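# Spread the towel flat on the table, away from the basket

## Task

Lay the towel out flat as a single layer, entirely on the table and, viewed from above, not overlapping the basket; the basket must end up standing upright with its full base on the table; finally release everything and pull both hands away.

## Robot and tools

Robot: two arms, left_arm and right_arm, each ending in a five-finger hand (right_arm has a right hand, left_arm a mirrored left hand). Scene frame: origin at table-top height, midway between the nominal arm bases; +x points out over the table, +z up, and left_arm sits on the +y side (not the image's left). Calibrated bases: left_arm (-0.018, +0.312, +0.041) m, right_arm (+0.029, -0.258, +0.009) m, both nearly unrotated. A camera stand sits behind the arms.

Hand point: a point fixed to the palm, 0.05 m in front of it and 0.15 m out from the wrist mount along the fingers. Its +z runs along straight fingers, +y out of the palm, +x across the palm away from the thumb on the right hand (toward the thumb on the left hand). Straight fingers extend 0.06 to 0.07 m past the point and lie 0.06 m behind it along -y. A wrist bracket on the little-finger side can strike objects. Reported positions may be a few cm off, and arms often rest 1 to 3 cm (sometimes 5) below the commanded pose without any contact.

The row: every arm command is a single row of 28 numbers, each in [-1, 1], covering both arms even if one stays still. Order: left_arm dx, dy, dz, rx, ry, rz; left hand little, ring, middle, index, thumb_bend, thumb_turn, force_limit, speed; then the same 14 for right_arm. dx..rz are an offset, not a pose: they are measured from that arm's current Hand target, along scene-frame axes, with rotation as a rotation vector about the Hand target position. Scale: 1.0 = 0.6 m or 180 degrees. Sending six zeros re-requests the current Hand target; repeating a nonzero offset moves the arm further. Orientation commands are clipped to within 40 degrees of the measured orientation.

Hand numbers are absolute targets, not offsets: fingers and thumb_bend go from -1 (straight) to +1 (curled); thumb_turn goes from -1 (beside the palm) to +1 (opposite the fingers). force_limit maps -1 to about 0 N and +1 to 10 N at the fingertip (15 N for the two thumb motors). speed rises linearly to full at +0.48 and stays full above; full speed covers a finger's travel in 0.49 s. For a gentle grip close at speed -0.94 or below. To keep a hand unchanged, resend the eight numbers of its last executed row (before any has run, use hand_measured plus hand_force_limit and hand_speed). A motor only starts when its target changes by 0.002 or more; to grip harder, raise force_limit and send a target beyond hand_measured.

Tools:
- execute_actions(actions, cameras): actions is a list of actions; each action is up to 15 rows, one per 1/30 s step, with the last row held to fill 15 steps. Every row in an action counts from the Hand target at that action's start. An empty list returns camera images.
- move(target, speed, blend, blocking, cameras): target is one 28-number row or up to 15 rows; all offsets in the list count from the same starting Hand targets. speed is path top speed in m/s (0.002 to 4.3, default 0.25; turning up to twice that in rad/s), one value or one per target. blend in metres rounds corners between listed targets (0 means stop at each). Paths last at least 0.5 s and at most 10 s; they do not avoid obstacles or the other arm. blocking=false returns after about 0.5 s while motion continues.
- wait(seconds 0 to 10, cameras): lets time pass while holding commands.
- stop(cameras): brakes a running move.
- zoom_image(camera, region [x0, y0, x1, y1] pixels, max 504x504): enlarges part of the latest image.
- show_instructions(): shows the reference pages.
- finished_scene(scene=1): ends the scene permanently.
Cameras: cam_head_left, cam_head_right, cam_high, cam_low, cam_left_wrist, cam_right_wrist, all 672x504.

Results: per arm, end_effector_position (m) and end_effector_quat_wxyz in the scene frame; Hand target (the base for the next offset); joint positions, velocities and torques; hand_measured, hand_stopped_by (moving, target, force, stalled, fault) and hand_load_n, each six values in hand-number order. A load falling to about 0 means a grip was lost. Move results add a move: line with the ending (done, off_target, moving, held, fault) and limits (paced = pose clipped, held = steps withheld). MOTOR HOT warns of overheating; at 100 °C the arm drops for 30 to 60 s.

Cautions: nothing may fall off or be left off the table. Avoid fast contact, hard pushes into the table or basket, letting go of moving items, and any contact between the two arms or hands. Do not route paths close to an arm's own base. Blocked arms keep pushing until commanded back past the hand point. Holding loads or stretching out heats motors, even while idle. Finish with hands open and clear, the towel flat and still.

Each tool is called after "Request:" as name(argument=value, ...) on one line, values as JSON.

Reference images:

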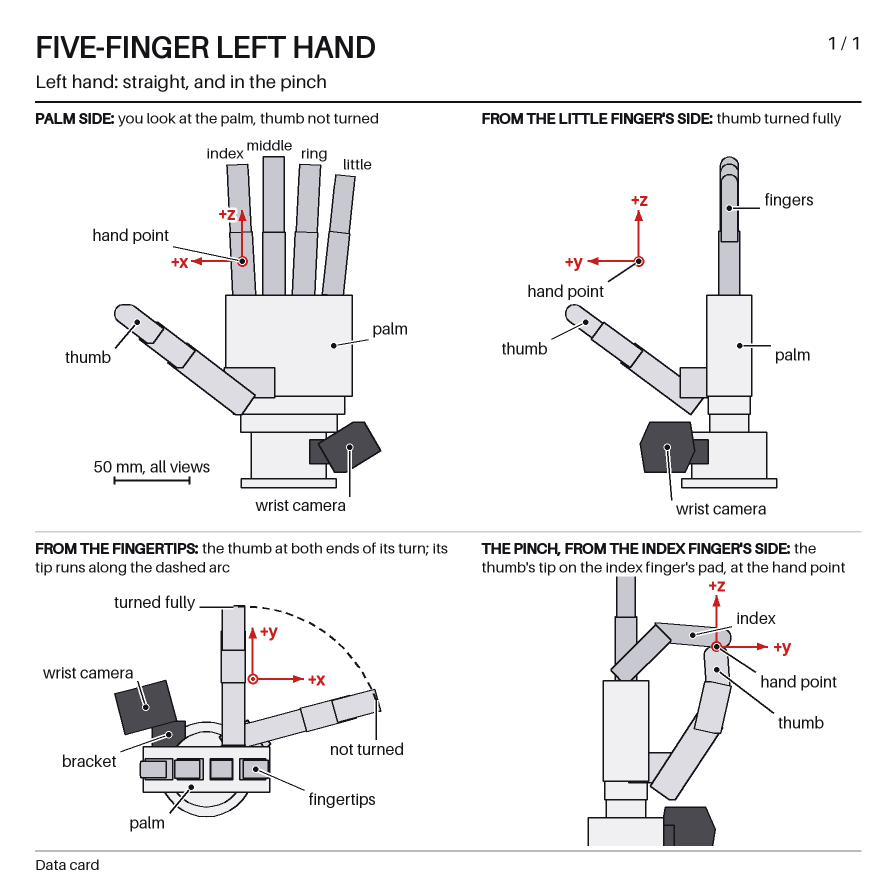

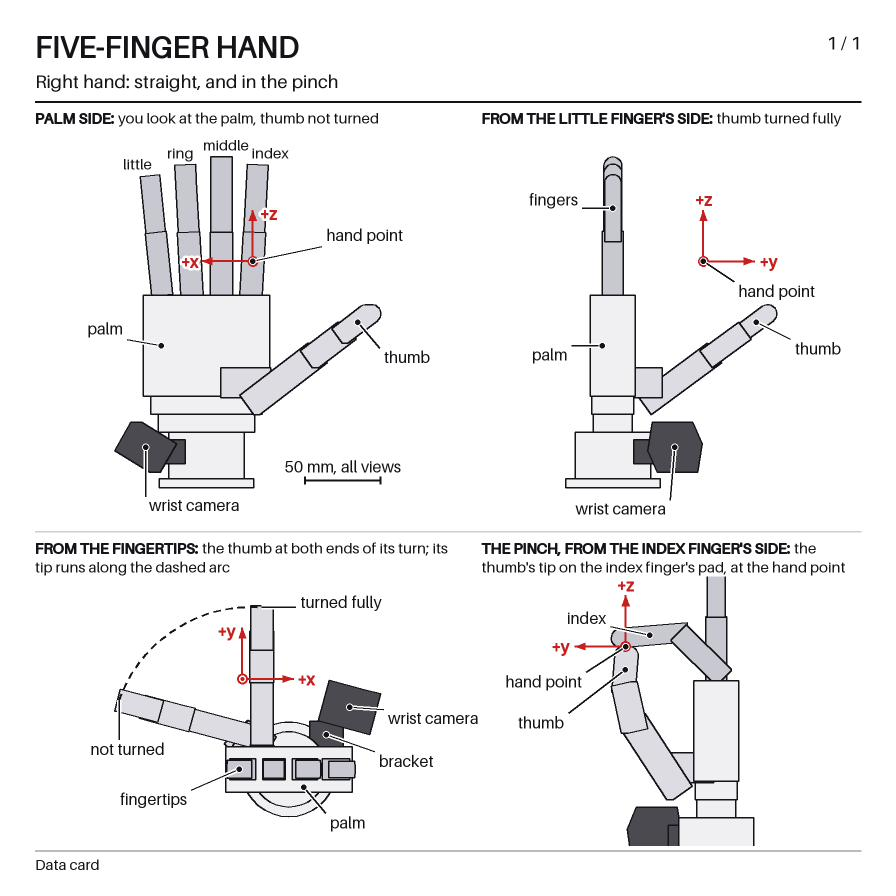

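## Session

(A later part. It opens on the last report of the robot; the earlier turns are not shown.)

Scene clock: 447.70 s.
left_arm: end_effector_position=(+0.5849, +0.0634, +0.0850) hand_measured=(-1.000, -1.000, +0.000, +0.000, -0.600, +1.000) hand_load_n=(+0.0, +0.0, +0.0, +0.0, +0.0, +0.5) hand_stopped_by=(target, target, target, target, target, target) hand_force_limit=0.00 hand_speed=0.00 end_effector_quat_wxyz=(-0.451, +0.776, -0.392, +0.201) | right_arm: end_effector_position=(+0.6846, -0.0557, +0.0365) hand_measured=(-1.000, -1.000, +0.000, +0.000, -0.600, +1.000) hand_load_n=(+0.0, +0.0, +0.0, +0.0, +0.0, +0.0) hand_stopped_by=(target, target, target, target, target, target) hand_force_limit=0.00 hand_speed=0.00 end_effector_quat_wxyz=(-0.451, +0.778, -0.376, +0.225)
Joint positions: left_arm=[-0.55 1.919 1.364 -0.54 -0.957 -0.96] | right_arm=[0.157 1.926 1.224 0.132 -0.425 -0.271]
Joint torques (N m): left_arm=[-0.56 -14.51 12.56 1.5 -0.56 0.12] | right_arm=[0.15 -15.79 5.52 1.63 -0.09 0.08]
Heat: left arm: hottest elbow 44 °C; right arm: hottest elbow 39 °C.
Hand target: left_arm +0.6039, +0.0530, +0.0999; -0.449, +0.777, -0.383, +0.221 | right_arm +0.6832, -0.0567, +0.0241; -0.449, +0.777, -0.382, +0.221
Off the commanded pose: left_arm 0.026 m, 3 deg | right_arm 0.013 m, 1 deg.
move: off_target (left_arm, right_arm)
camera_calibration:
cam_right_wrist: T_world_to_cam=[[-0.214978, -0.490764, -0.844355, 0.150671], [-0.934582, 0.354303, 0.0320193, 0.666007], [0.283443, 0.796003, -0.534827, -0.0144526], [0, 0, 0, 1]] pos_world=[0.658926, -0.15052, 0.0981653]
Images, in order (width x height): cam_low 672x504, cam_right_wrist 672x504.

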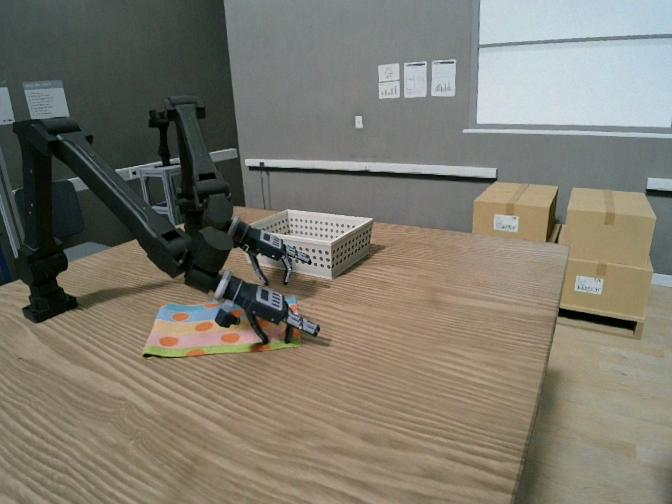

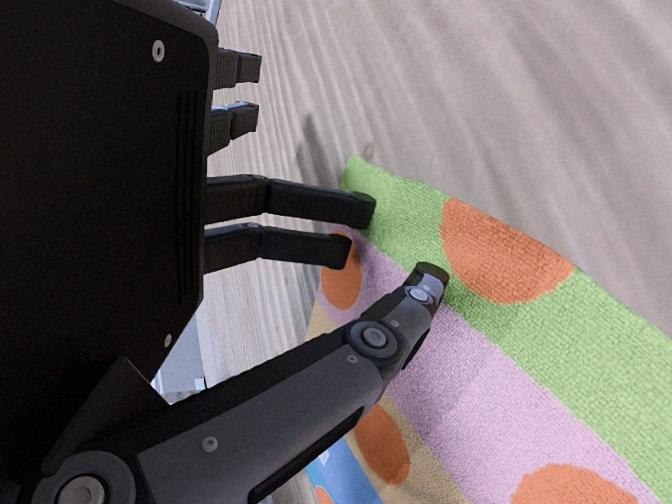

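Request:
move(target=[0, 0, 0, 0, 0, 0, -1, -1, 0, 0, -0.6, 1, 0, 0, 0, 0, -0.015, 0, 0, 0, -1, -1, 0, 0, -0.6, 1, 0, 0], speed=0.05, cameras=["cam_low", "cam_right_wrist"])

Request:
zoom_image(camera="cam_low", region=[220, 290, 320, 365])

Scene clock: 453.17 s.
left_arm: end_effector_position=(+0.5849, +0.0634, +0.0850) hand_measured=(-1.000, -1.000, +0.000, +0.000, -0.600, +1.000) hand_load_n=(+0.0, +0.0, +0.0, +0.0, +0.0, +0.0) hand_stopped_by=(target, target, target, target, target, target) hand_force_limit=0.00 hand_speed=0.00 end_effector_quat_wxyz=(-0.451, +0.776, -0.392, +0.201) | right_arm: end_effector_position=(+0.6878, -0.0551, +0.0359) hand_measured=(-1.000, -1.000, +0.000, +0.000, -0.600, +1.000) hand_load_n=(+0.0, +0.0, -1.0, +0.0, +0.0, +0.0) hand_stopped_by=(target, target, target, target, target, target) hand_force_limit=0.00 hand_speed=0.00 end_effector_quat_wxyz=(-0.455, +0.775, -0.373, +0.230)
Joint positions: left_arm=[-0.55 1.919 1.364 -0.54 -0.957 -0.96] | right_arm=[0.157 1.932 1.224 0.153 -0.425 -0.27]
Joint torques (N m): left_arm=[-0.62 -14.39 12.56 1.5 -0.55 0.12] | right_arm=[0.5 -15.03 5.18 1.69 -0.06 0.09]
Heat: left arm: hottest elbow 45 °C; right arm: hottest elbow 38 °C.
Hand target: left_arm +0.6039, +0.0530, +0.0999; -0.449, +0.777, -0.383, +0.221 | right_arm +0.6832, -0.0567, +0.0152; -0.449, +0.777, -0.382, +0.221
Off the commanded pose: left_arm 0.026 m, 3 deg | right_arm 0.021 m, 2 deg.
move: off_target (left_arm, right_arm)
camera_calibration:
cam_right_wrist: T_world_to_cam=[[-0.203926, -0.487676, -0.848874, 0.143831], [-0.934677, 0.354897, 0.0206511, 0.669214], [0.291192, 0.797634, -0.528192, -0.0216126], [0, 0, 0, 1]] pos_world=[0.661123, -0.15012, 0.0968589]
Images, in order (width x height): cam_low 672x504, cam_right_wrist 672x504.

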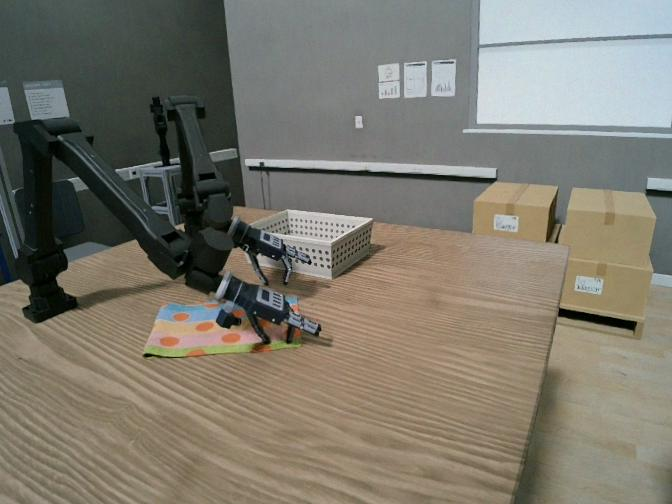

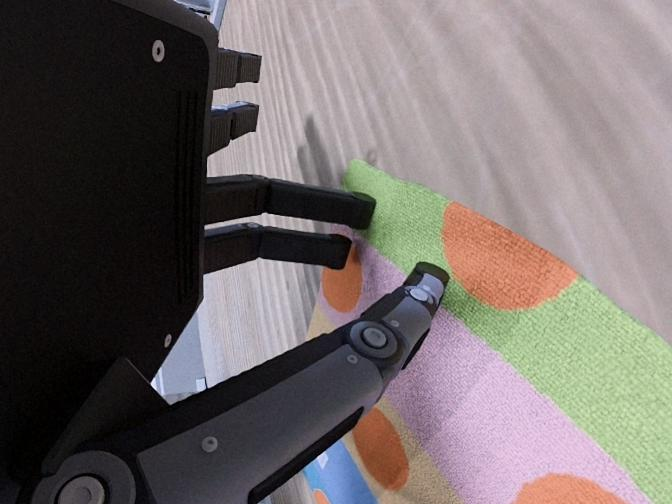

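Scaled by 5.040 from the camera's 672x504 image, which has a finer 960x720 frame.

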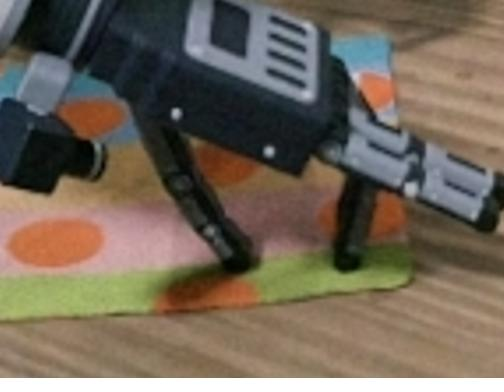

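Request:
move(target=[0, 0, 0, 0, 0, 0, -1, -1, 0, 0, -0.6, 1, 0, 0, 0, 0, 0, 0, 0, 0, -1, -1, 0.2, 0.2, -0.4, 1, 0.2, -0.5], speed=0.05, cameras=["cam_low", "cam_right_wrist"])

Request:
zoom_image(camera="cam_low", region=[220, 290, 320, 365])

Scene clock: 466.63 s.
left_arm: end_effector_position=(+0.5849, +0.0634, +0.0850) hand_measured=(-1.000, -1.000, +0.000, +0.000, -0.600, +1.000) hand_load_n=(+0.0, -0.5, +0.0, +0.0, +0.0, +0.0) hand_stopped_by=(target, target, target, target, target, target) hand_force_limit=0.00 hand_speed=0.00 end_effector_quat_wxyz=(-0.451, +0.776, -0.392, +0.201) | right_arm: end_effector_position=(+0.6874, -0.0551, +0.0321) hand_measured=(-1.000, -1.000, +0.200, +0.200, -0.400, +1.000) hand_load_n=(+0.0, +0.0, -0.5, +0.5, +0.0, +0.0) hand_stopped_by=(target, target, target, target, target, target) hand_force_limit=0.20 hand_speed=-0.50 end_effector_quat_wxyz=(-0.454, +0.776, -0.374, +0.228)
Joint positions: left_arm=[-0.55 1.919 1.364 -0.54 -0.957 -0.96] | right_arm=[0.157 1.938 1.224 0.154 -0.425 -0.27]
Joint torques (N m): left_arm=[-0.56 -14.45 12.56 1.51 -0.56 0.12] | right_arm=[0.67 -15.44 5.24 1.66 -0.07 0.08]
Heat: left arm: hottest elbow 45 °C; right arm: hottest elbow 38 °C.
Hand target: left_arm +0.6039, +0.0530, +0.0999; -0.449, +0.777, -0.383, +0.221 | right_arm +0.6832, -0.0567, +0.0151; -0.449, +0.777, -0.382, +0.221
Off the commanded pose: left_arm 0.026 m, 3 deg | right_arm 0.018 m, 1 deg.
move: off_target (left_arm, right_arm)
camera_calibration:
cam_right_wrist: T_world_to_cam=[[-0.207757, -0.488309, -0.84758, 0.143074], [-0.934554, 0.354973, 0.0245682, 0.66876], [0.288871, 0.797213, -0.530099, -0.0218355], [0, 0, 0, 1]] pos_world=[0.661024, -0.15012, 0.0932612]
Images, in order (width x height): cam_low 672x504, cam_right_wrist 672x504.

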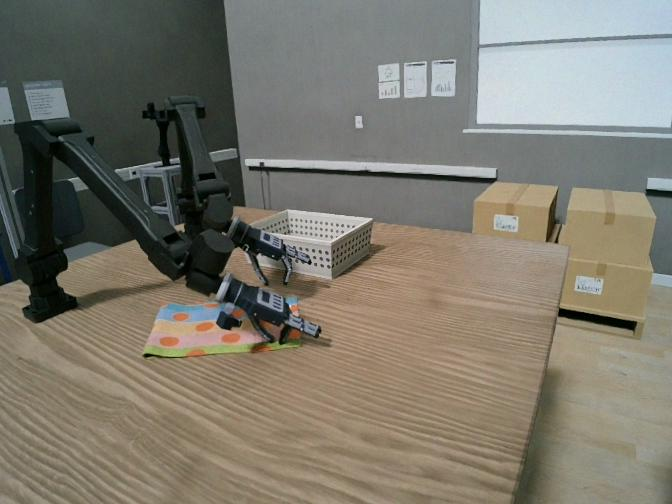

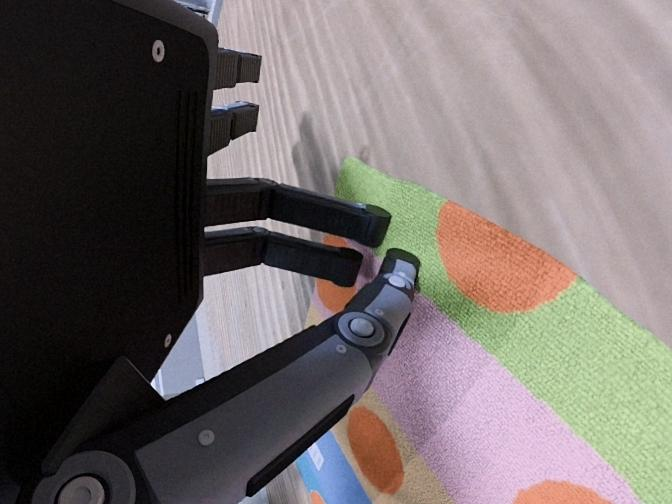

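Scaled by 5.040 from the camera's 672x504 image, which has a finer 960x720 frame.

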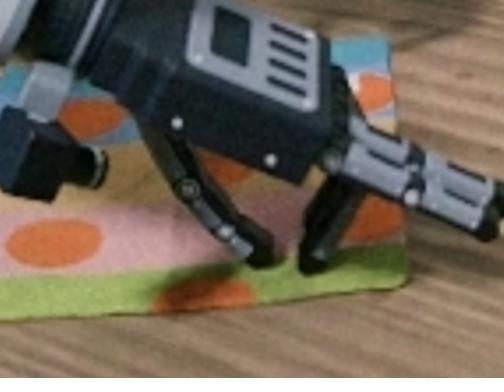

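Request:
move(target=[0, 0, 0, 0, 0, 0, -1, -1, 0, 0, -0.6, 1, 0, 0, 0, 0, -0.01, 0, 0, 0, -1, -1, 0.5, 0.5, -0.15, 1, 0.2, -0.5], speed=0.05, cameras=["cam_low", "cam_right_wrist"])

Request:
zoom_image(camera="cam_low", region=[220, 290, 320, 365])

Scene clock: 474.00 s.
left_arm: end_effector_position=(+0.5849, +0.0634, +0.0850) hand_measured=(-1.000, -1.000, +0.000, +0.000, -0.600, +1.000) hand_load_n=(+0.0, -0.5, +0.0, +0.0, +0.0, +0.5) hand_stopped_by=(target, target, target, target, target, target) hand_force_limit=0.00 hand_speed=0.00 end_effector_quat_wxyz=(-0.451, +0.776, -0.392, +0.201) | right_arm: end_effector_position=(+0.6869, -0.0552, +0.0288) hand_measured=(-1.000, -1.000, +0.328, +0.470, -0.316, +1.000) hand_load_n=(+0.0, +0.0, +9.5, +8.0, +14.5, +0.0) hand_stopped_by=(target, target, force, force, force, target) hand_force_limit=0.20 hand_speed=-0.50 end_effector_quat_wxyz=(-0.454, +0.775, -0.374, +0.229)
Joint positions: left_arm=[-0.55 1.919 1.364 -0.54 -0.957 -0.96] | right_arm=[0.157 1.943 1.219 0.166 -0.425 -0.269]
Joint torques (N m): left_arm=[-0.56 -14.45 12.59 1.5 -0.55 0.12] | right_arm=[0.32 -15.21 5.3 1.73 -0.07 0.05]
Heat: left arm: hottest elbow 46 °C; right arm: hottest elbow 37 °C.
Hand target: left_arm +0.6039, +0.0530, +0.0999; -0.449, +0.777, -0.383, +0.221 | right_arm +0.6832, -0.0567, +0.0092; -0.449, +0.777, -0.382, +0.221
Off the commanded pose: left_arm 0.026 m, 3 deg | right_arm 0.020 m, 1 deg.
move: off_target (left_arm, right_arm)
camera_calibration:
cam_right_wrist: T_world_to_cam=[[-0.206754, -0.487519, -0.84828, 0.139452], [-0.934461, 0.355285, 0.0235717, 0.668395], [0.28989, 0.797558, -0.529024, -0.0241554], [0, 0, 0, 1]] pos_world=[0.660424, -0.15022, 0.0897607]
Images, in order (width x height): cam_low 672x504, cam_right_wrist 672x504.

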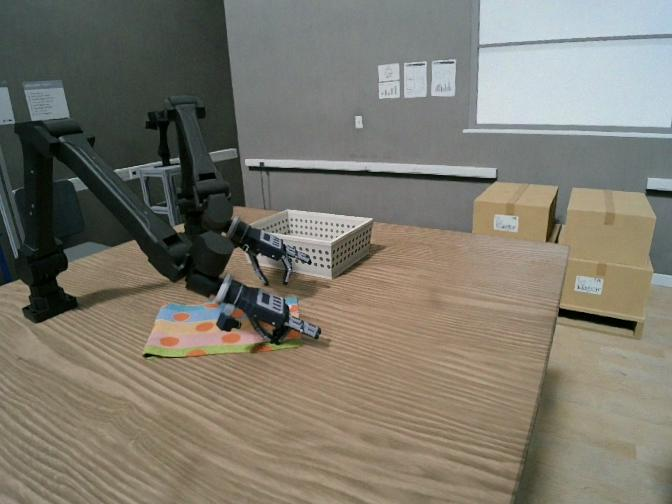

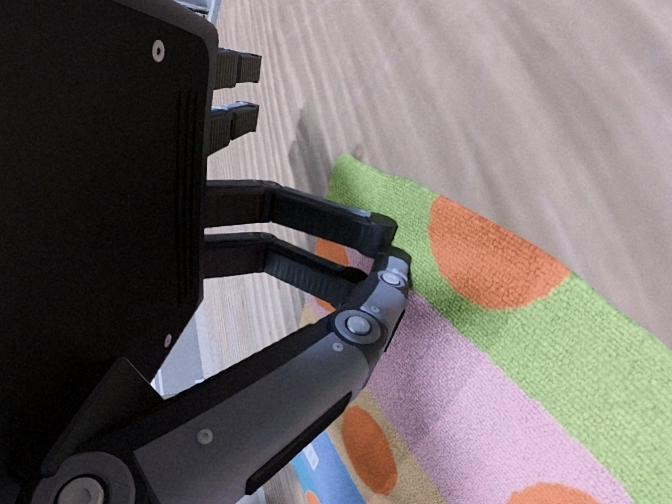

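Scaled by 5.040 from the camera's 672x504 image, which has a finer 960x720 frame.

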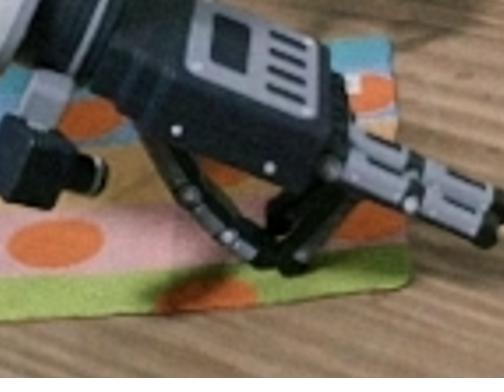

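Request:
move(target=[0, 0, 0, 0, 0, 0, -1, -1, 0, 0, -0.6, 1, 0, 0, 0, 0, 0.1, 0, 0, 0, -1, -1, 0.5, 0.5, -0.15, 1, 0.2, -0.5], speed=0.08, cameras=["cam_low", "cam_right_wrist", "cam_high"])

Request:
zoom_image(camera="cam_low", region=[180, 240, 340, 360])

Scene clock: 483.37 s.
left_arm: end_effector_position=(+0.5849, +0.0634, +0.0850) hand_measured=(-1.000, -1.000, +0.000, +0.000, -0.600, +1.000) hand_load_n=(+0.0, +0.0, +0.0, +0.0, +0.5, +0.0) hand_stopped_by=(target, target, target, target, target, target) hand_force_limit=0.00 hand_speed=0.00 end_effector_quat_wxyz=(-0.451, +0.776, -0.392, +0.201) | right_arm: end_effector_position=(+0.6719, -0.0577, +0.0489) hand_measured=(-1.000, -1.000, +0.328, +0.470, -0.316, +1.000) hand_load_n=(+0.0, -0.5, +10.0, +8.5, +14.5, +0.0) hand_stopped_by=(target, target, force, force, force, target) hand_force_limit=0.20 hand_speed=-0.50 end_effector_quat_wxyz=(-0.441, +0.783, -0.385, +0.211)
Joint positions: left_arm=[-0.55 1.919 1.364 -0.54 -0.957 -0.96] | right_arm=[0.157 1.883 1.219 0.054 -0.425 -0.269]
Joint torques (N m): left_arm=[-0.5 -14.45 12.56 1.5 -0.55 0.12] | right_arm=[0.56 -18.55 8.12 0.73 -0.1 0.05]
Heat: left arm: hottest elbow 46 °C; right arm: hottest elbow 37 °C.
Hand target: left_arm +0.6039, +0.0530, +0.0999; -0.449, +0.777, -0.383, +0.221 | right_arm +0.6832, -0.0567, +0.0691; -0.449, +0.777, -0.382, +0.221
Off the commanded pose: left_arm 0.026 m, 3 deg | right_arm 0.023 m, 2 deg.
move: off_target (left_arm, right_arm)
camera_calibration:
cam_right_wrist: T_world_to_cam=[[-0.249718, -0.494655, -0.832441, 0.179928], [-0.932115, 0.35567, 0.0682714, 0.65097], [0.262303, 0.792979, -0.549892, 0.0120931], [0, 0, 0, 1]] pos_world=[0.648538, -0.152118, 0.111987]
Images, in order (width x height): cam_high 672x504, cam_low 672x504, cam_right_wrist 672x504.

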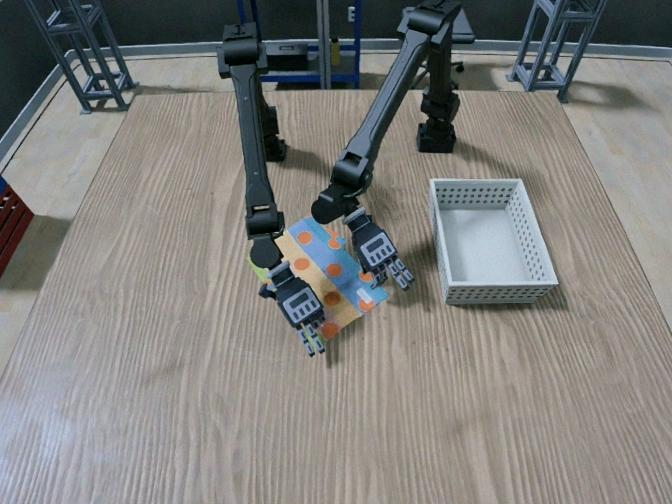

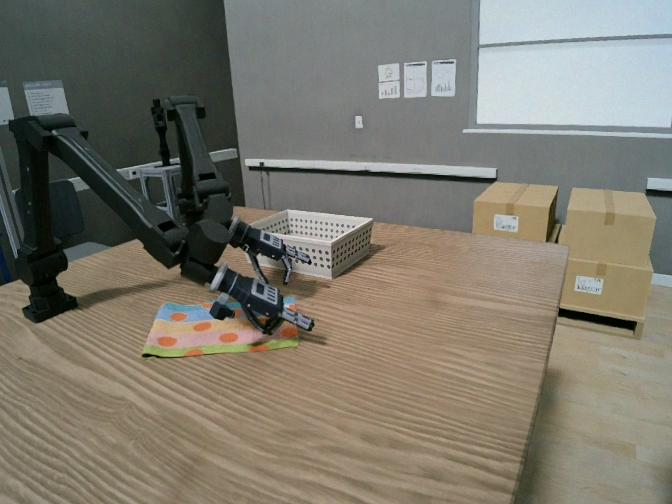

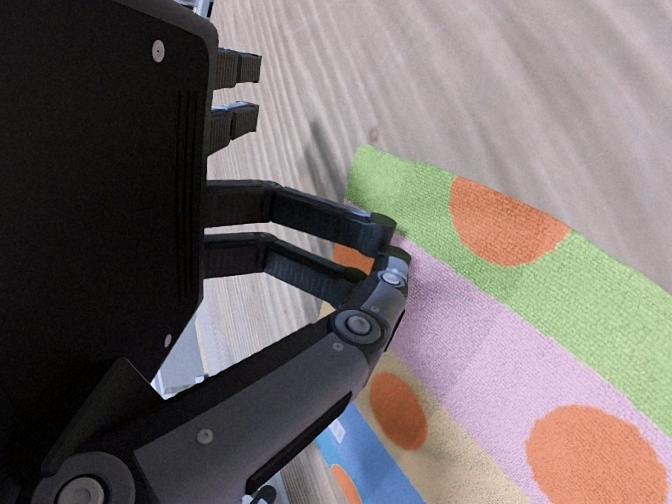

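Scaled by 3.150 from the camera's 672x504 image, which has a finer 960x720 frame.

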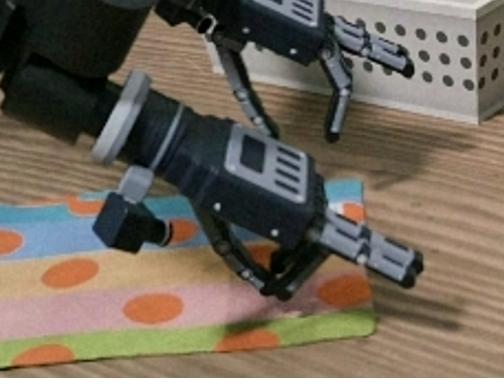

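Request:
move(target=[0, 0, 0, 0, 0, 0, -1, -1, 0, 0, -0.6, 1, 0, 0, 0.0167, 0.0133, 0.05, -0.0339, 0.0439, 0, -1, -1, -0.3, -0.3, -0.6, 1, 0.2, 0], speed=0.1, cameras=["cam_low", "cam_right_wrist", "cam_high"])

Request:
zoom_image(camera="cam_low", region=[180, 240, 340, 360])

Scene clock: 601.90 s.
left_arm: end_effector_position=(+0.5849, +0.0634, +0.0850) hand_measured=(-1.000, -1.000, +0.000, +0.000, -0.600, +1.000) hand_load_n=(+0.0, +0.0, +0.0, +0.0, +0.0, +0.0) hand_stopped_by=(target, target, target, target, target, target) hand_force_limit=0.00 hand_speed=0.00 end_effector_quat_wxyz=(-0.451, +0.776, -0.392, +0.201) | right_arm: end_effector_position=(+0.6765, -0.0553, +0.0804) hand_measured=(-1.000, -1.000, -0.300, -0.300, -0.600, +1.000) hand_load_n=(+0.0, +0.0, +0.0, +0.0, -0.5, +0.0) hand_stopped_by=(target, target, target, target, target, target) hand_force_limit=0.20 hand_speed=0.00 end_effector_quat_wxyz=(-0.371, +0.814, -0.412, +0.173)
Joint positions: left_arm=[-0.55 1.919 1.364 -0.54 -0.957 -0.96] | right_arm=[0.181 1.882 1.41 -0.314 -0.35 -0.298]
Joint torques (N m): left_arm=[-0.62 -14.51 12.59 1.48 -0.55 0.12] | right_arm=[0.79 -17.61 10.33 0.55 -0.08 -0.13]
Heat: left arm: hottest elbow 48 °C; right arm: hottest elbow 41 °C.
Hand target: left_arm +0.6039, +0.0530, +0.0999; -0.449, +0.777, -0.383, +0.221 | right_arm +0.6932, -0.0487, +0.0991; -0.380, +0.813, -0.400, +0.187
Off the commanded pose: left_arm 0.026 m, 3 deg | right_arm 0.026 m, 2 deg.
move: off_target (left_arm, right_arm)
camera_calibration:
cam_right_wrist: T_world_to_cam=[[-0.376313, -0.565331, -0.734023, 0.282304], [-0.908137, 0.381994, 0.171371, 0.629225], [0.183511, 0.731082, -0.657147, 0.0848247], [0, 0, 0, 1]] pos_world=[0.662091, -0.142779, 0.155129]
Images, in order (width x height): cam_high 672x504, cam_low 672x504, cam_right_wrist 672x504.

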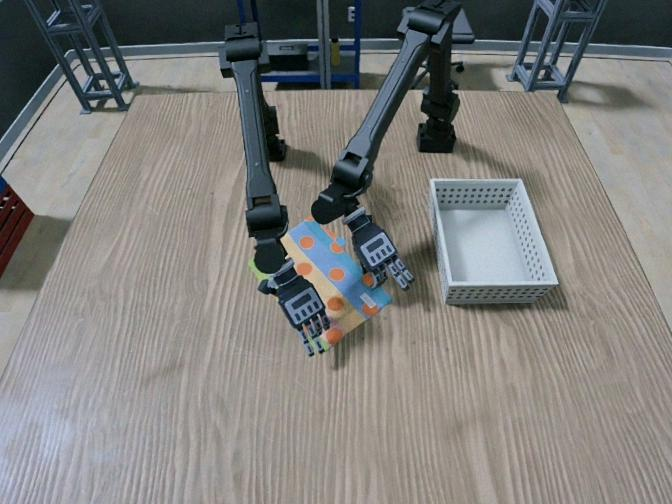

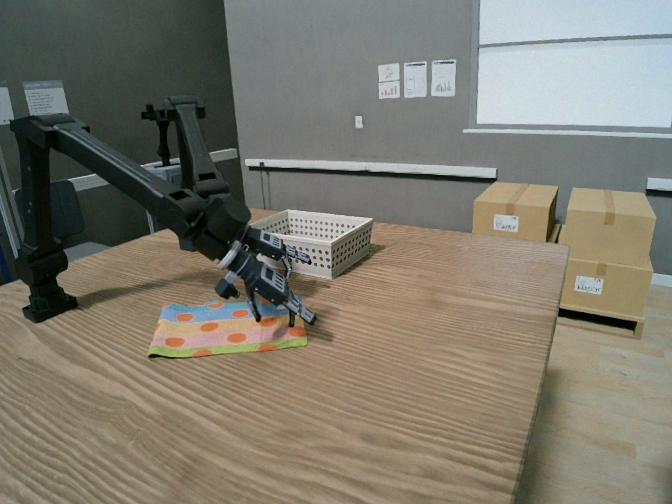

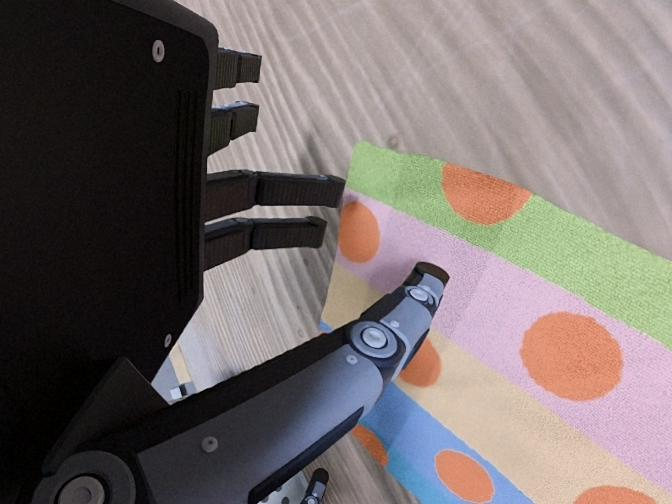

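Scaled by 3.150 from the camera's 672x504 image, which has a finer 960x720 frame.

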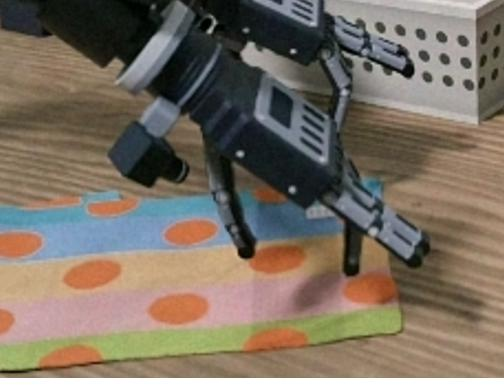

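Request:
move(target=[0, 0, 0, 0, 0, 0, -1, -1, 0, 0, -0.6, 1, 0, 0, 0.0213, 0.0112, -0.082, 0, 0, 0, -1, -1, -0.3, -0.3, -0.6, 1, 0.2, 0], speed=0.1, cameras=["cam_low", "cam_right_wrist", "cam_high"])

Request:
zoom_image(camera="cam_low", region=[180, 240, 340, 360])

Scene clock: 644.13 s.
left_arm: end_effector_position=(+0.5849, +0.0634, +0.0850) hand_measured=(-1.000, -1.000, +0.000, +0.000, -0.600, +1.000) hand_load_n=(+0.0, +0.0, +0.0, +0.0, +0.0, +0.0) hand_stopped_by=(target, target, target, target, target, target) hand_force_limit=0.00 hand_speed=0.00 end_effector_quat_wxyz=(-0.451, +0.776, -0.392, +0.201) | right_arm: end_effector_position=(+0.6883, -0.0504, +0.0440) hand_measured=(-1.000, -1.000, -0.300, -0.300, -0.600, +1.000) hand_load_n=(+0.0, +0.0, -0.5, -0.5, +0.0, +0.0) hand_stopped_by=(target, target, target, target, target, target) hand_force_limit=0.20 hand_speed=0.00 end_effector_quat_wxyz=(-0.371, +0.814, -0.410, +0.175)
Joint positions: left_arm=[-0.55 1.919 1.364 -0.54 -0.957 -0.96] | right_arm=[0.186 1.954 1.415 -0.242 -0.346 -0.298]
Joint torques (N m): left_arm=[-0.56 -14.51 12.55 1.48 -0.55 0.13] | right_arm=[1.08 -16.38 9.68 1.33 -0.1 -0.08]
Heat: left arm: hottest elbow 49 °C; right arm: hottest elbow 45 °C.
Hand target: left_arm +0.6039, +0.0530, +0.0999; -0.449, +0.777, -0.383, +0.221 | right_arm +0.7059, -0.0419, +0.0499; -0.380, +0.813, -0.400, +0.187
Off the commanded pose: left_arm 0.026 m, 3 deg | right_arm 0.020 m, 2 deg.
move: off_target (left_arm, right_arm)
camera_calibration:
cam_right_wrist: T_world_to_cam=[[-0.371573, -0.567969, -0.734401, 0.259335], [-0.909737, 0.380575, 0.165957, 0.645595], [0.185236, 0.729777, -0.658113, 0.053957], [0, 0, 0, 1]] pos_world=[0.673688, -0.13778, 0.118825]
Images, in order (width x height): cam_high 672x504, cam_low 672x504, cam_right_wrist 672x504.

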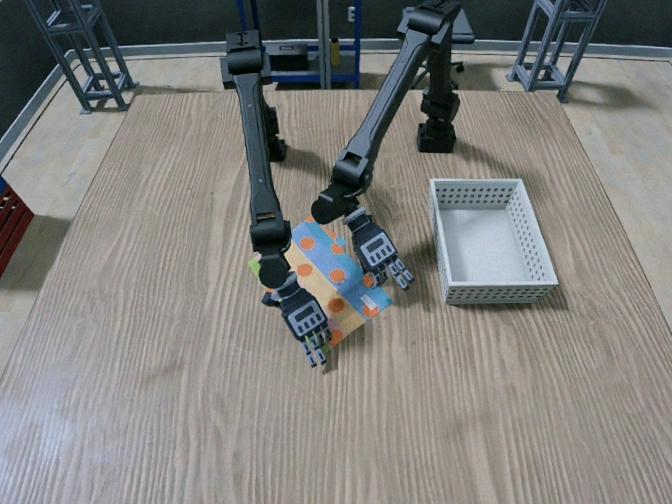

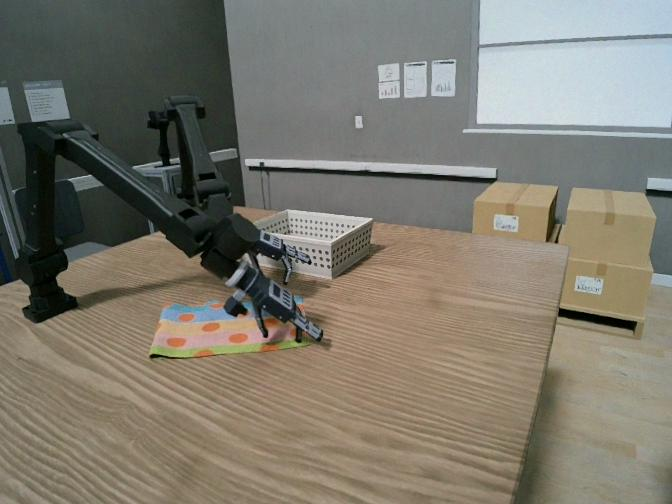

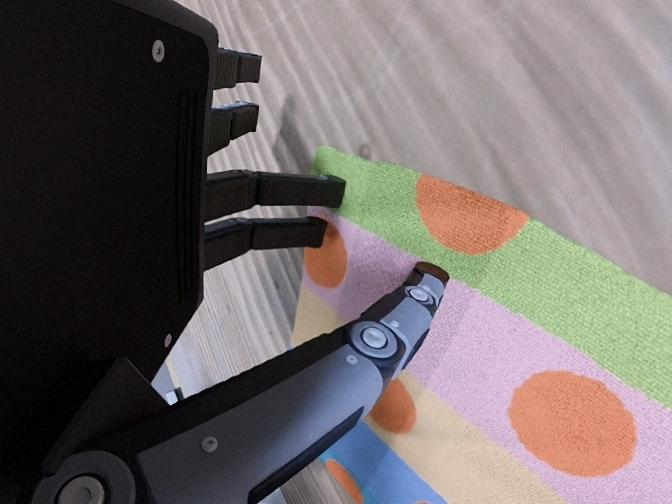

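Scaled by 3.150 from the camera's 672x504 image, which has a finer 960x720 frame.

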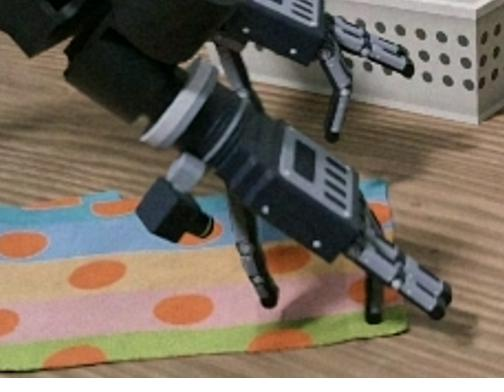

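Request:
move(target=[[0, 0, 0, 0, 0, 0, -1, -1, 0, 0, -0.6, 1, 0, 0, 0.0, 0.0, 0.058, 0, 0, 0, -1, -1, -0.3, -0.3, -0.6, 1, 0.2, 0], [0, 0, 0, 0, 0, 0, -1, -1, 0, 0, -0.6, 1, 0, 0, 0.027, 0.02, 0.058, 0, 0, 0, -1, -1, -0.3, -0.3, -0.6, 1, 0.2, 0], [0, 0, 0, 0, 0, 0, -1, -1, 0, 0, -0.6, 1, 0, 0, 0.027, 0.02, 0.01, 0, 0, 0, -1, -1, -0.3, -0.3, -0.6, 1, 0.2, 0]], speed=0.1, cameras=["cam_low", "cam_right_wrist", "cam_high"])

Request:
zoom_image(camera="cam_low", region=[180, 240, 340, 360])

Scene clock: 661.17 s.
left_arm: end_effector_position=(+0.5849, +0.0634, +0.0850) hand_measured=(-1.000, -1.000, +0.000, +0.000, -0.600, +1.000) hand_load_n=(+0.0, +0.0, +0.0, +0.0, +0.0, +0.0) hand_stopped_by=(target, target, target, target, target, target) hand_force_limit=0.00 hand_speed=0.00 end_effector_quat_wxyz=(-0.451, +0.776, -0.392, +0.201) | right_arm: end_effector_position=(+0.7134, -0.0351, +0.0546) hand_measured=(-1.000, -1.000, -0.300, -0.300, -0.600, +1.000) hand_load_n=(+0.0, +0.0, +0.0, +0.0, +0.0, +0.0) hand_stopped_by=(target, target, target, target, target, target) hand_force_limit=0.20 hand_speed=0.00 end_effector_quat_wxyz=(-0.374, +0.815, -0.403, +0.181)
Joint positions: left_arm=[-0.55 1.919 1.364 -0.54 -0.957 -0.96] | right_arm=[0.203 2 1.517 -0.284 -0.336 -0.298]
Joint torques (N m): left_arm=[-0.5 -14.45 12.57 1.5 -0.55 0.12] | right_arm=[0.91 -18.43 8.09 1.5 -0.1 0.04]
Heat: left arm: hottest elbow 49 °C; right arm: hottest elbow 46 °C.
Hand target: left_arm +0.6039, +0.0530, +0.0999; -0.449, +0.777, -0.383, +0.221 | right_arm +0.7221, -0.0299, +0.0559; -0.380, +0.813, -0.400, +0.187
Off the commanded pose: left_arm 0.026 m, 3 deg | right_arm 0.010 m, 1 deg.
move: off_target (left_arm)
camera_calibration:
cam_right_wrist: T_world_to_cam=[[-0.354305, -0.574271, -0.738025, 0.27291], [-0.915888, 0.372384, 0.149933, 0.665831], [0.188726, 0.72907, -0.657905, 0.0426063], [0, 0, 0, 1]] pos_world=[0.698479, -0.122283, 0.129615]
Images, in order (width x height): cam_high 672x504, cam_low 672x504, cam_right_wrist 672x504.

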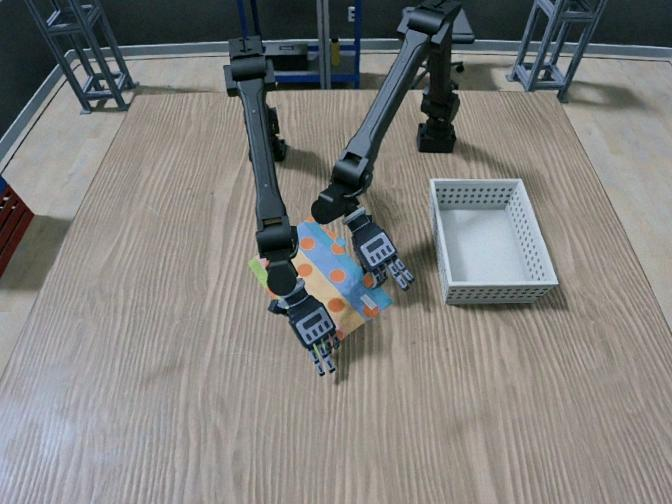

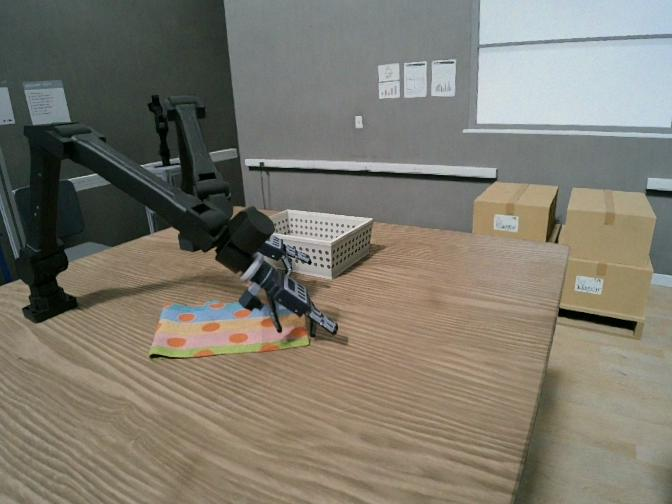

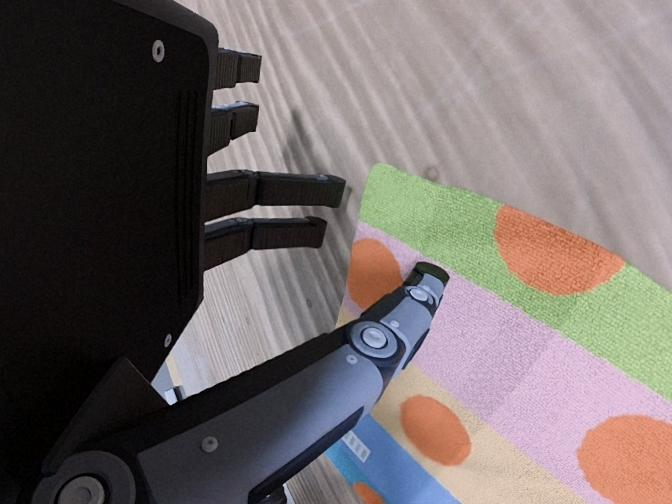

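Scaled by 3.150 from the camera's 672x504 image, which has a finer 960x720 frame.

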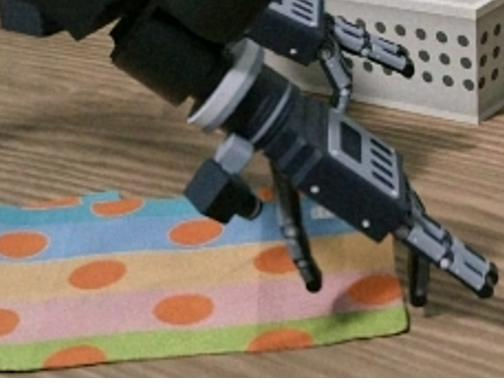

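Request:
move(target=[0, 0, 0, 0, 0, 0, -1, -1, 0, 0, -0.6, 1, 0, 0, -0.01, -0.008, -0.04, 0, 0, 0, -1, -1, -0.3, -0.3, -0.6, 1, 0.2, 0], speed=0.06, cameras=["cam_low", "cam_right_wrist"])

Request:
zoom_image(camera="cam_low", region=[220, 270, 340, 360])

Scene clock: 673.90 s.
left_arm: end_effector_position=(+0.5849, +0.0634, +0.0850) hand_measured=(-1.000, -1.000, +0.000, +0.000, -0.600, +1.000) hand_load_n=(+0.0, +0.0, +0.0, +0.0, +0.0, +0.0) hand_stopped_by=(target, target, target, target, target, target) hand_force_limit=0.00 hand_speed=0.00 end_effector_quat_wxyz=(-0.451, +0.776, -0.392, +0.201) | right_arm: end_effector_position=(+0.7168, -0.0344, +0.0453) hand_measured=(-1.000, -1.000, -0.300, -0.300, -0.600, +1.000) hand_load_n=(+0.0, +0.0, +0.0, +0.0, +0.0, +0.0) hand_stopped_by=(target, target, target, target, target, target) hand_force_limit=0.20 hand_speed=0.00 end_effector_quat_wxyz=(-0.382, +0.812, -0.399, +0.190)
Joint positions: left_arm=[-0.55 1.919 1.364 -0.54 -0.957 -0.96] | right_arm=[0.203 2.01 1.495 -0.224 -0.336 -0.298]
Joint torques (N m): left_arm=[-0.62 -14.39 12.59 1.5 -0.55 0.12] | right_arm=[0.15 -18.14 6.26 1.51 -0.24 0]
Heat: left arm: hottest elbow 49 °C; right arm: hottest elbow 44 °C.
Hand target: left_arm +0.6039, +0.0530, +0.0999; -0.449, +0.777, -0.383, +0.221 | right_arm +0.7161, -0.0347, +0.0319; -0.380, +0.813, -0.400, +0.187
Off the commanded pose: left_arm 0.026 m, 3 deg | right_arm 0.013 m, 0 deg.
move: off_target (left_arm, right_arm)
camera_calibration:
cam_right_wrist: T_world_to_cam=[[-0.334303, -0.57004, -0.750531, 0.254049], [-0.919627, 0.371551, 0.127424, 0.673729], [0.206224, 0.732806, -0.648434, 0.0224867], [0, 0, 0, 1]] pos_world=[0.699871, -0.121985, 0.119403]
Images, in order (width x height): cam_low 672x504, cam_right_wrist 672x504.

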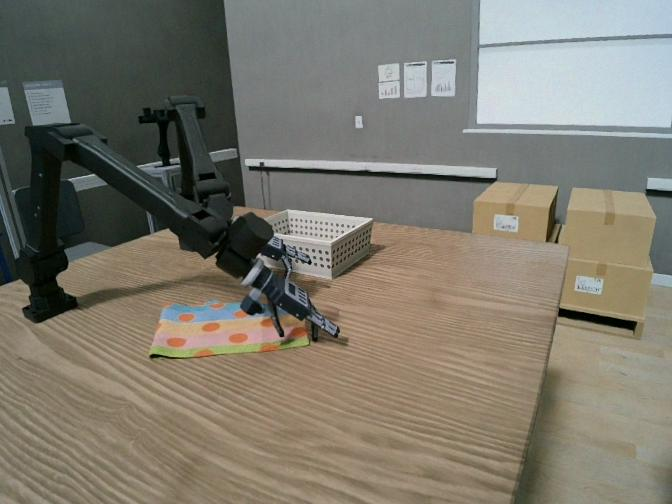

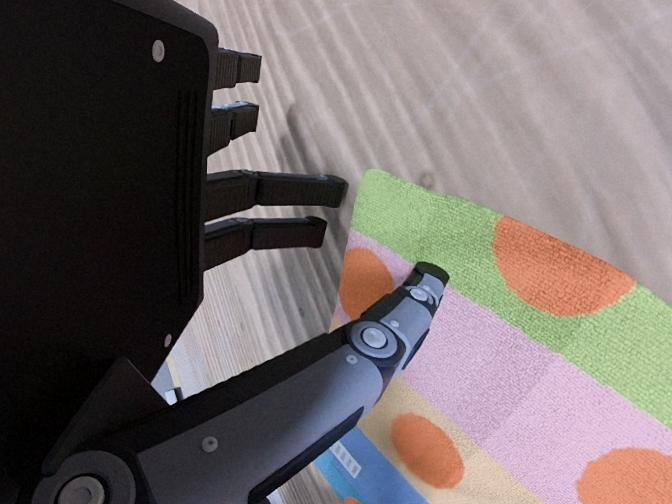

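Scaled by 4.200 from the camera's 672x504 image, which has a finer 960x720 frame.

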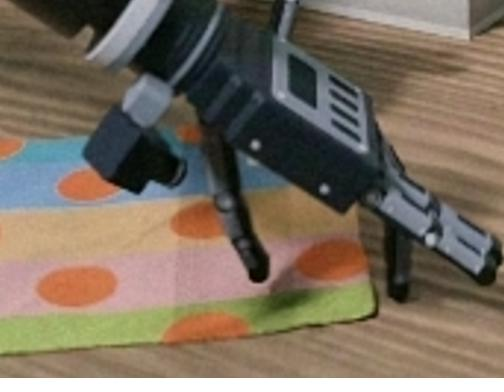

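Request:
move(target=[0, 0, 0, 0, 0, 0, -1, -1, 0, 0, -0.6, 1, 0, 0, -0.005, -0.004, -0.025, 0, 0, 0, -1, -1, -0.3, -0.3, -0.6, 1, 0.2, 0], speed=0.06, cameras=["cam_low", "cam_right_wrist"])

Request:
zoom_image(camera="cam_low", region=[220, 270, 340, 360])

Scene clock: 680.97 s.
left_arm: end_effector_position=(+0.5849, +0.0634, +0.0850) hand_measured=(-1.000, -1.000, +0.000, +0.000, -0.600, +1.000) hand_load_n=(+0.0, +0.0, +0.0, +0.0, +0.0, +0.0) hand_stopped_by=(target, target, target, target, target, target) hand_force_limit=0.00 hand_speed=0.00 end_effector_quat_wxyz=(-0.451, +0.776, -0.392, +0.201) | right_arm: end_effector_position=(+0.7163, -0.0339, +0.0399) hand_measured=(-1.000, -1.000, -0.300, -0.300, -0.600, +1.000) hand_load_n=(+0.0, +0.0, -1.5, +0.0, +0.0, +0.0) hand_stopped_by=(target, target, target, target, target, target) hand_force_limit=0.20 hand_speed=0.00 end_effector_quat_wxyz=(-0.387, +0.810, -0.396, +0.195)
Joint positions: left_arm=[-0.55 1.919 1.364 -0.54 -0.957 -0.96] | right_arm=[0.203 2.012 1.475 -0.187 -0.339 -0.298]
Joint torques (N m): left_arm=[-0.56 -14.51 12.56 1.47 -0.55 0.12] | right_arm=[0.26 -17.03 5.82 1.55 -0.2 -0.05]
Heat: left arm: hottest elbow 49 °C; right arm: hottest elbow 43 °C.
Hand target: left_arm +0.6039, +0.0530, +0.0999; -0.449, +0.777, -0.383, +0.221 | right_arm +0.7131, -0.0371, +0.0170; -0.380, +0.813, -0.400, +0.187
Off the commanded pose: left_arm 0.026 m, 3 deg | right_arm 0.023 m, 1 deg.
move: off_target (left_arm, right_arm)
camera_calibration:
cam_right_wrist: T_world_to_cam=[[-0.322388, -0.566926, -0.758064, 0.241906], [-0.922173, 0.368875, 0.116313, 0.675926], [0.21369, 0.736564, -0.641724, 0.0133026], [0, 0, 0, 1]] pos_world=[0.698466, -0.121988, 0.113298]
Images, in order (width x height): cam_low 672x504, cam_right_wrist 672x504.

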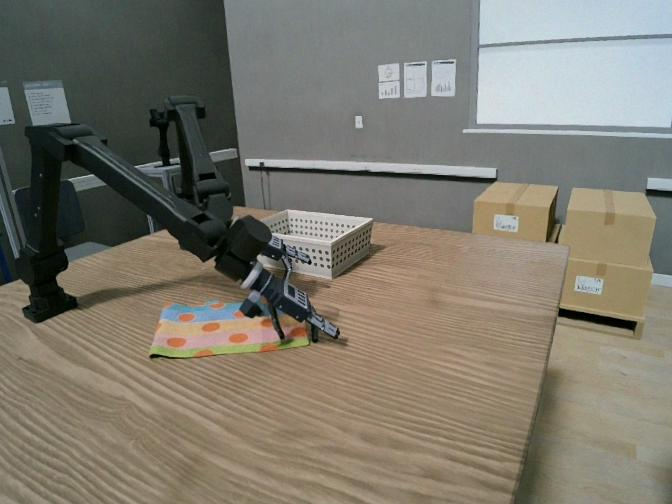

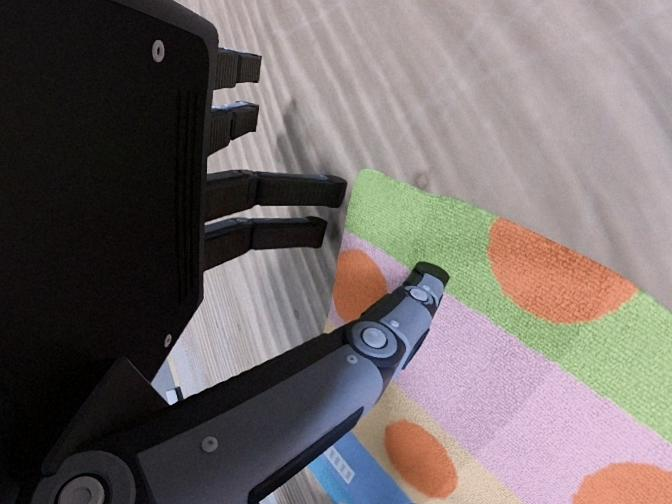

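Scaled by 4.200 from the camera's 672x504 image, which has a finer 960x720 frame.

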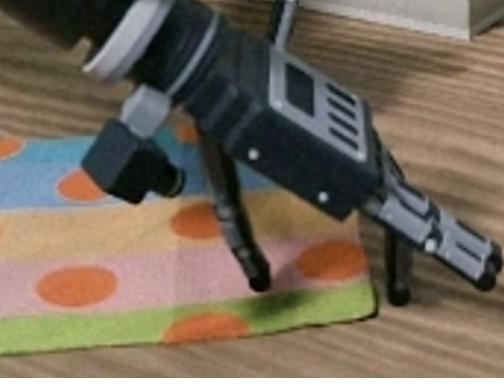

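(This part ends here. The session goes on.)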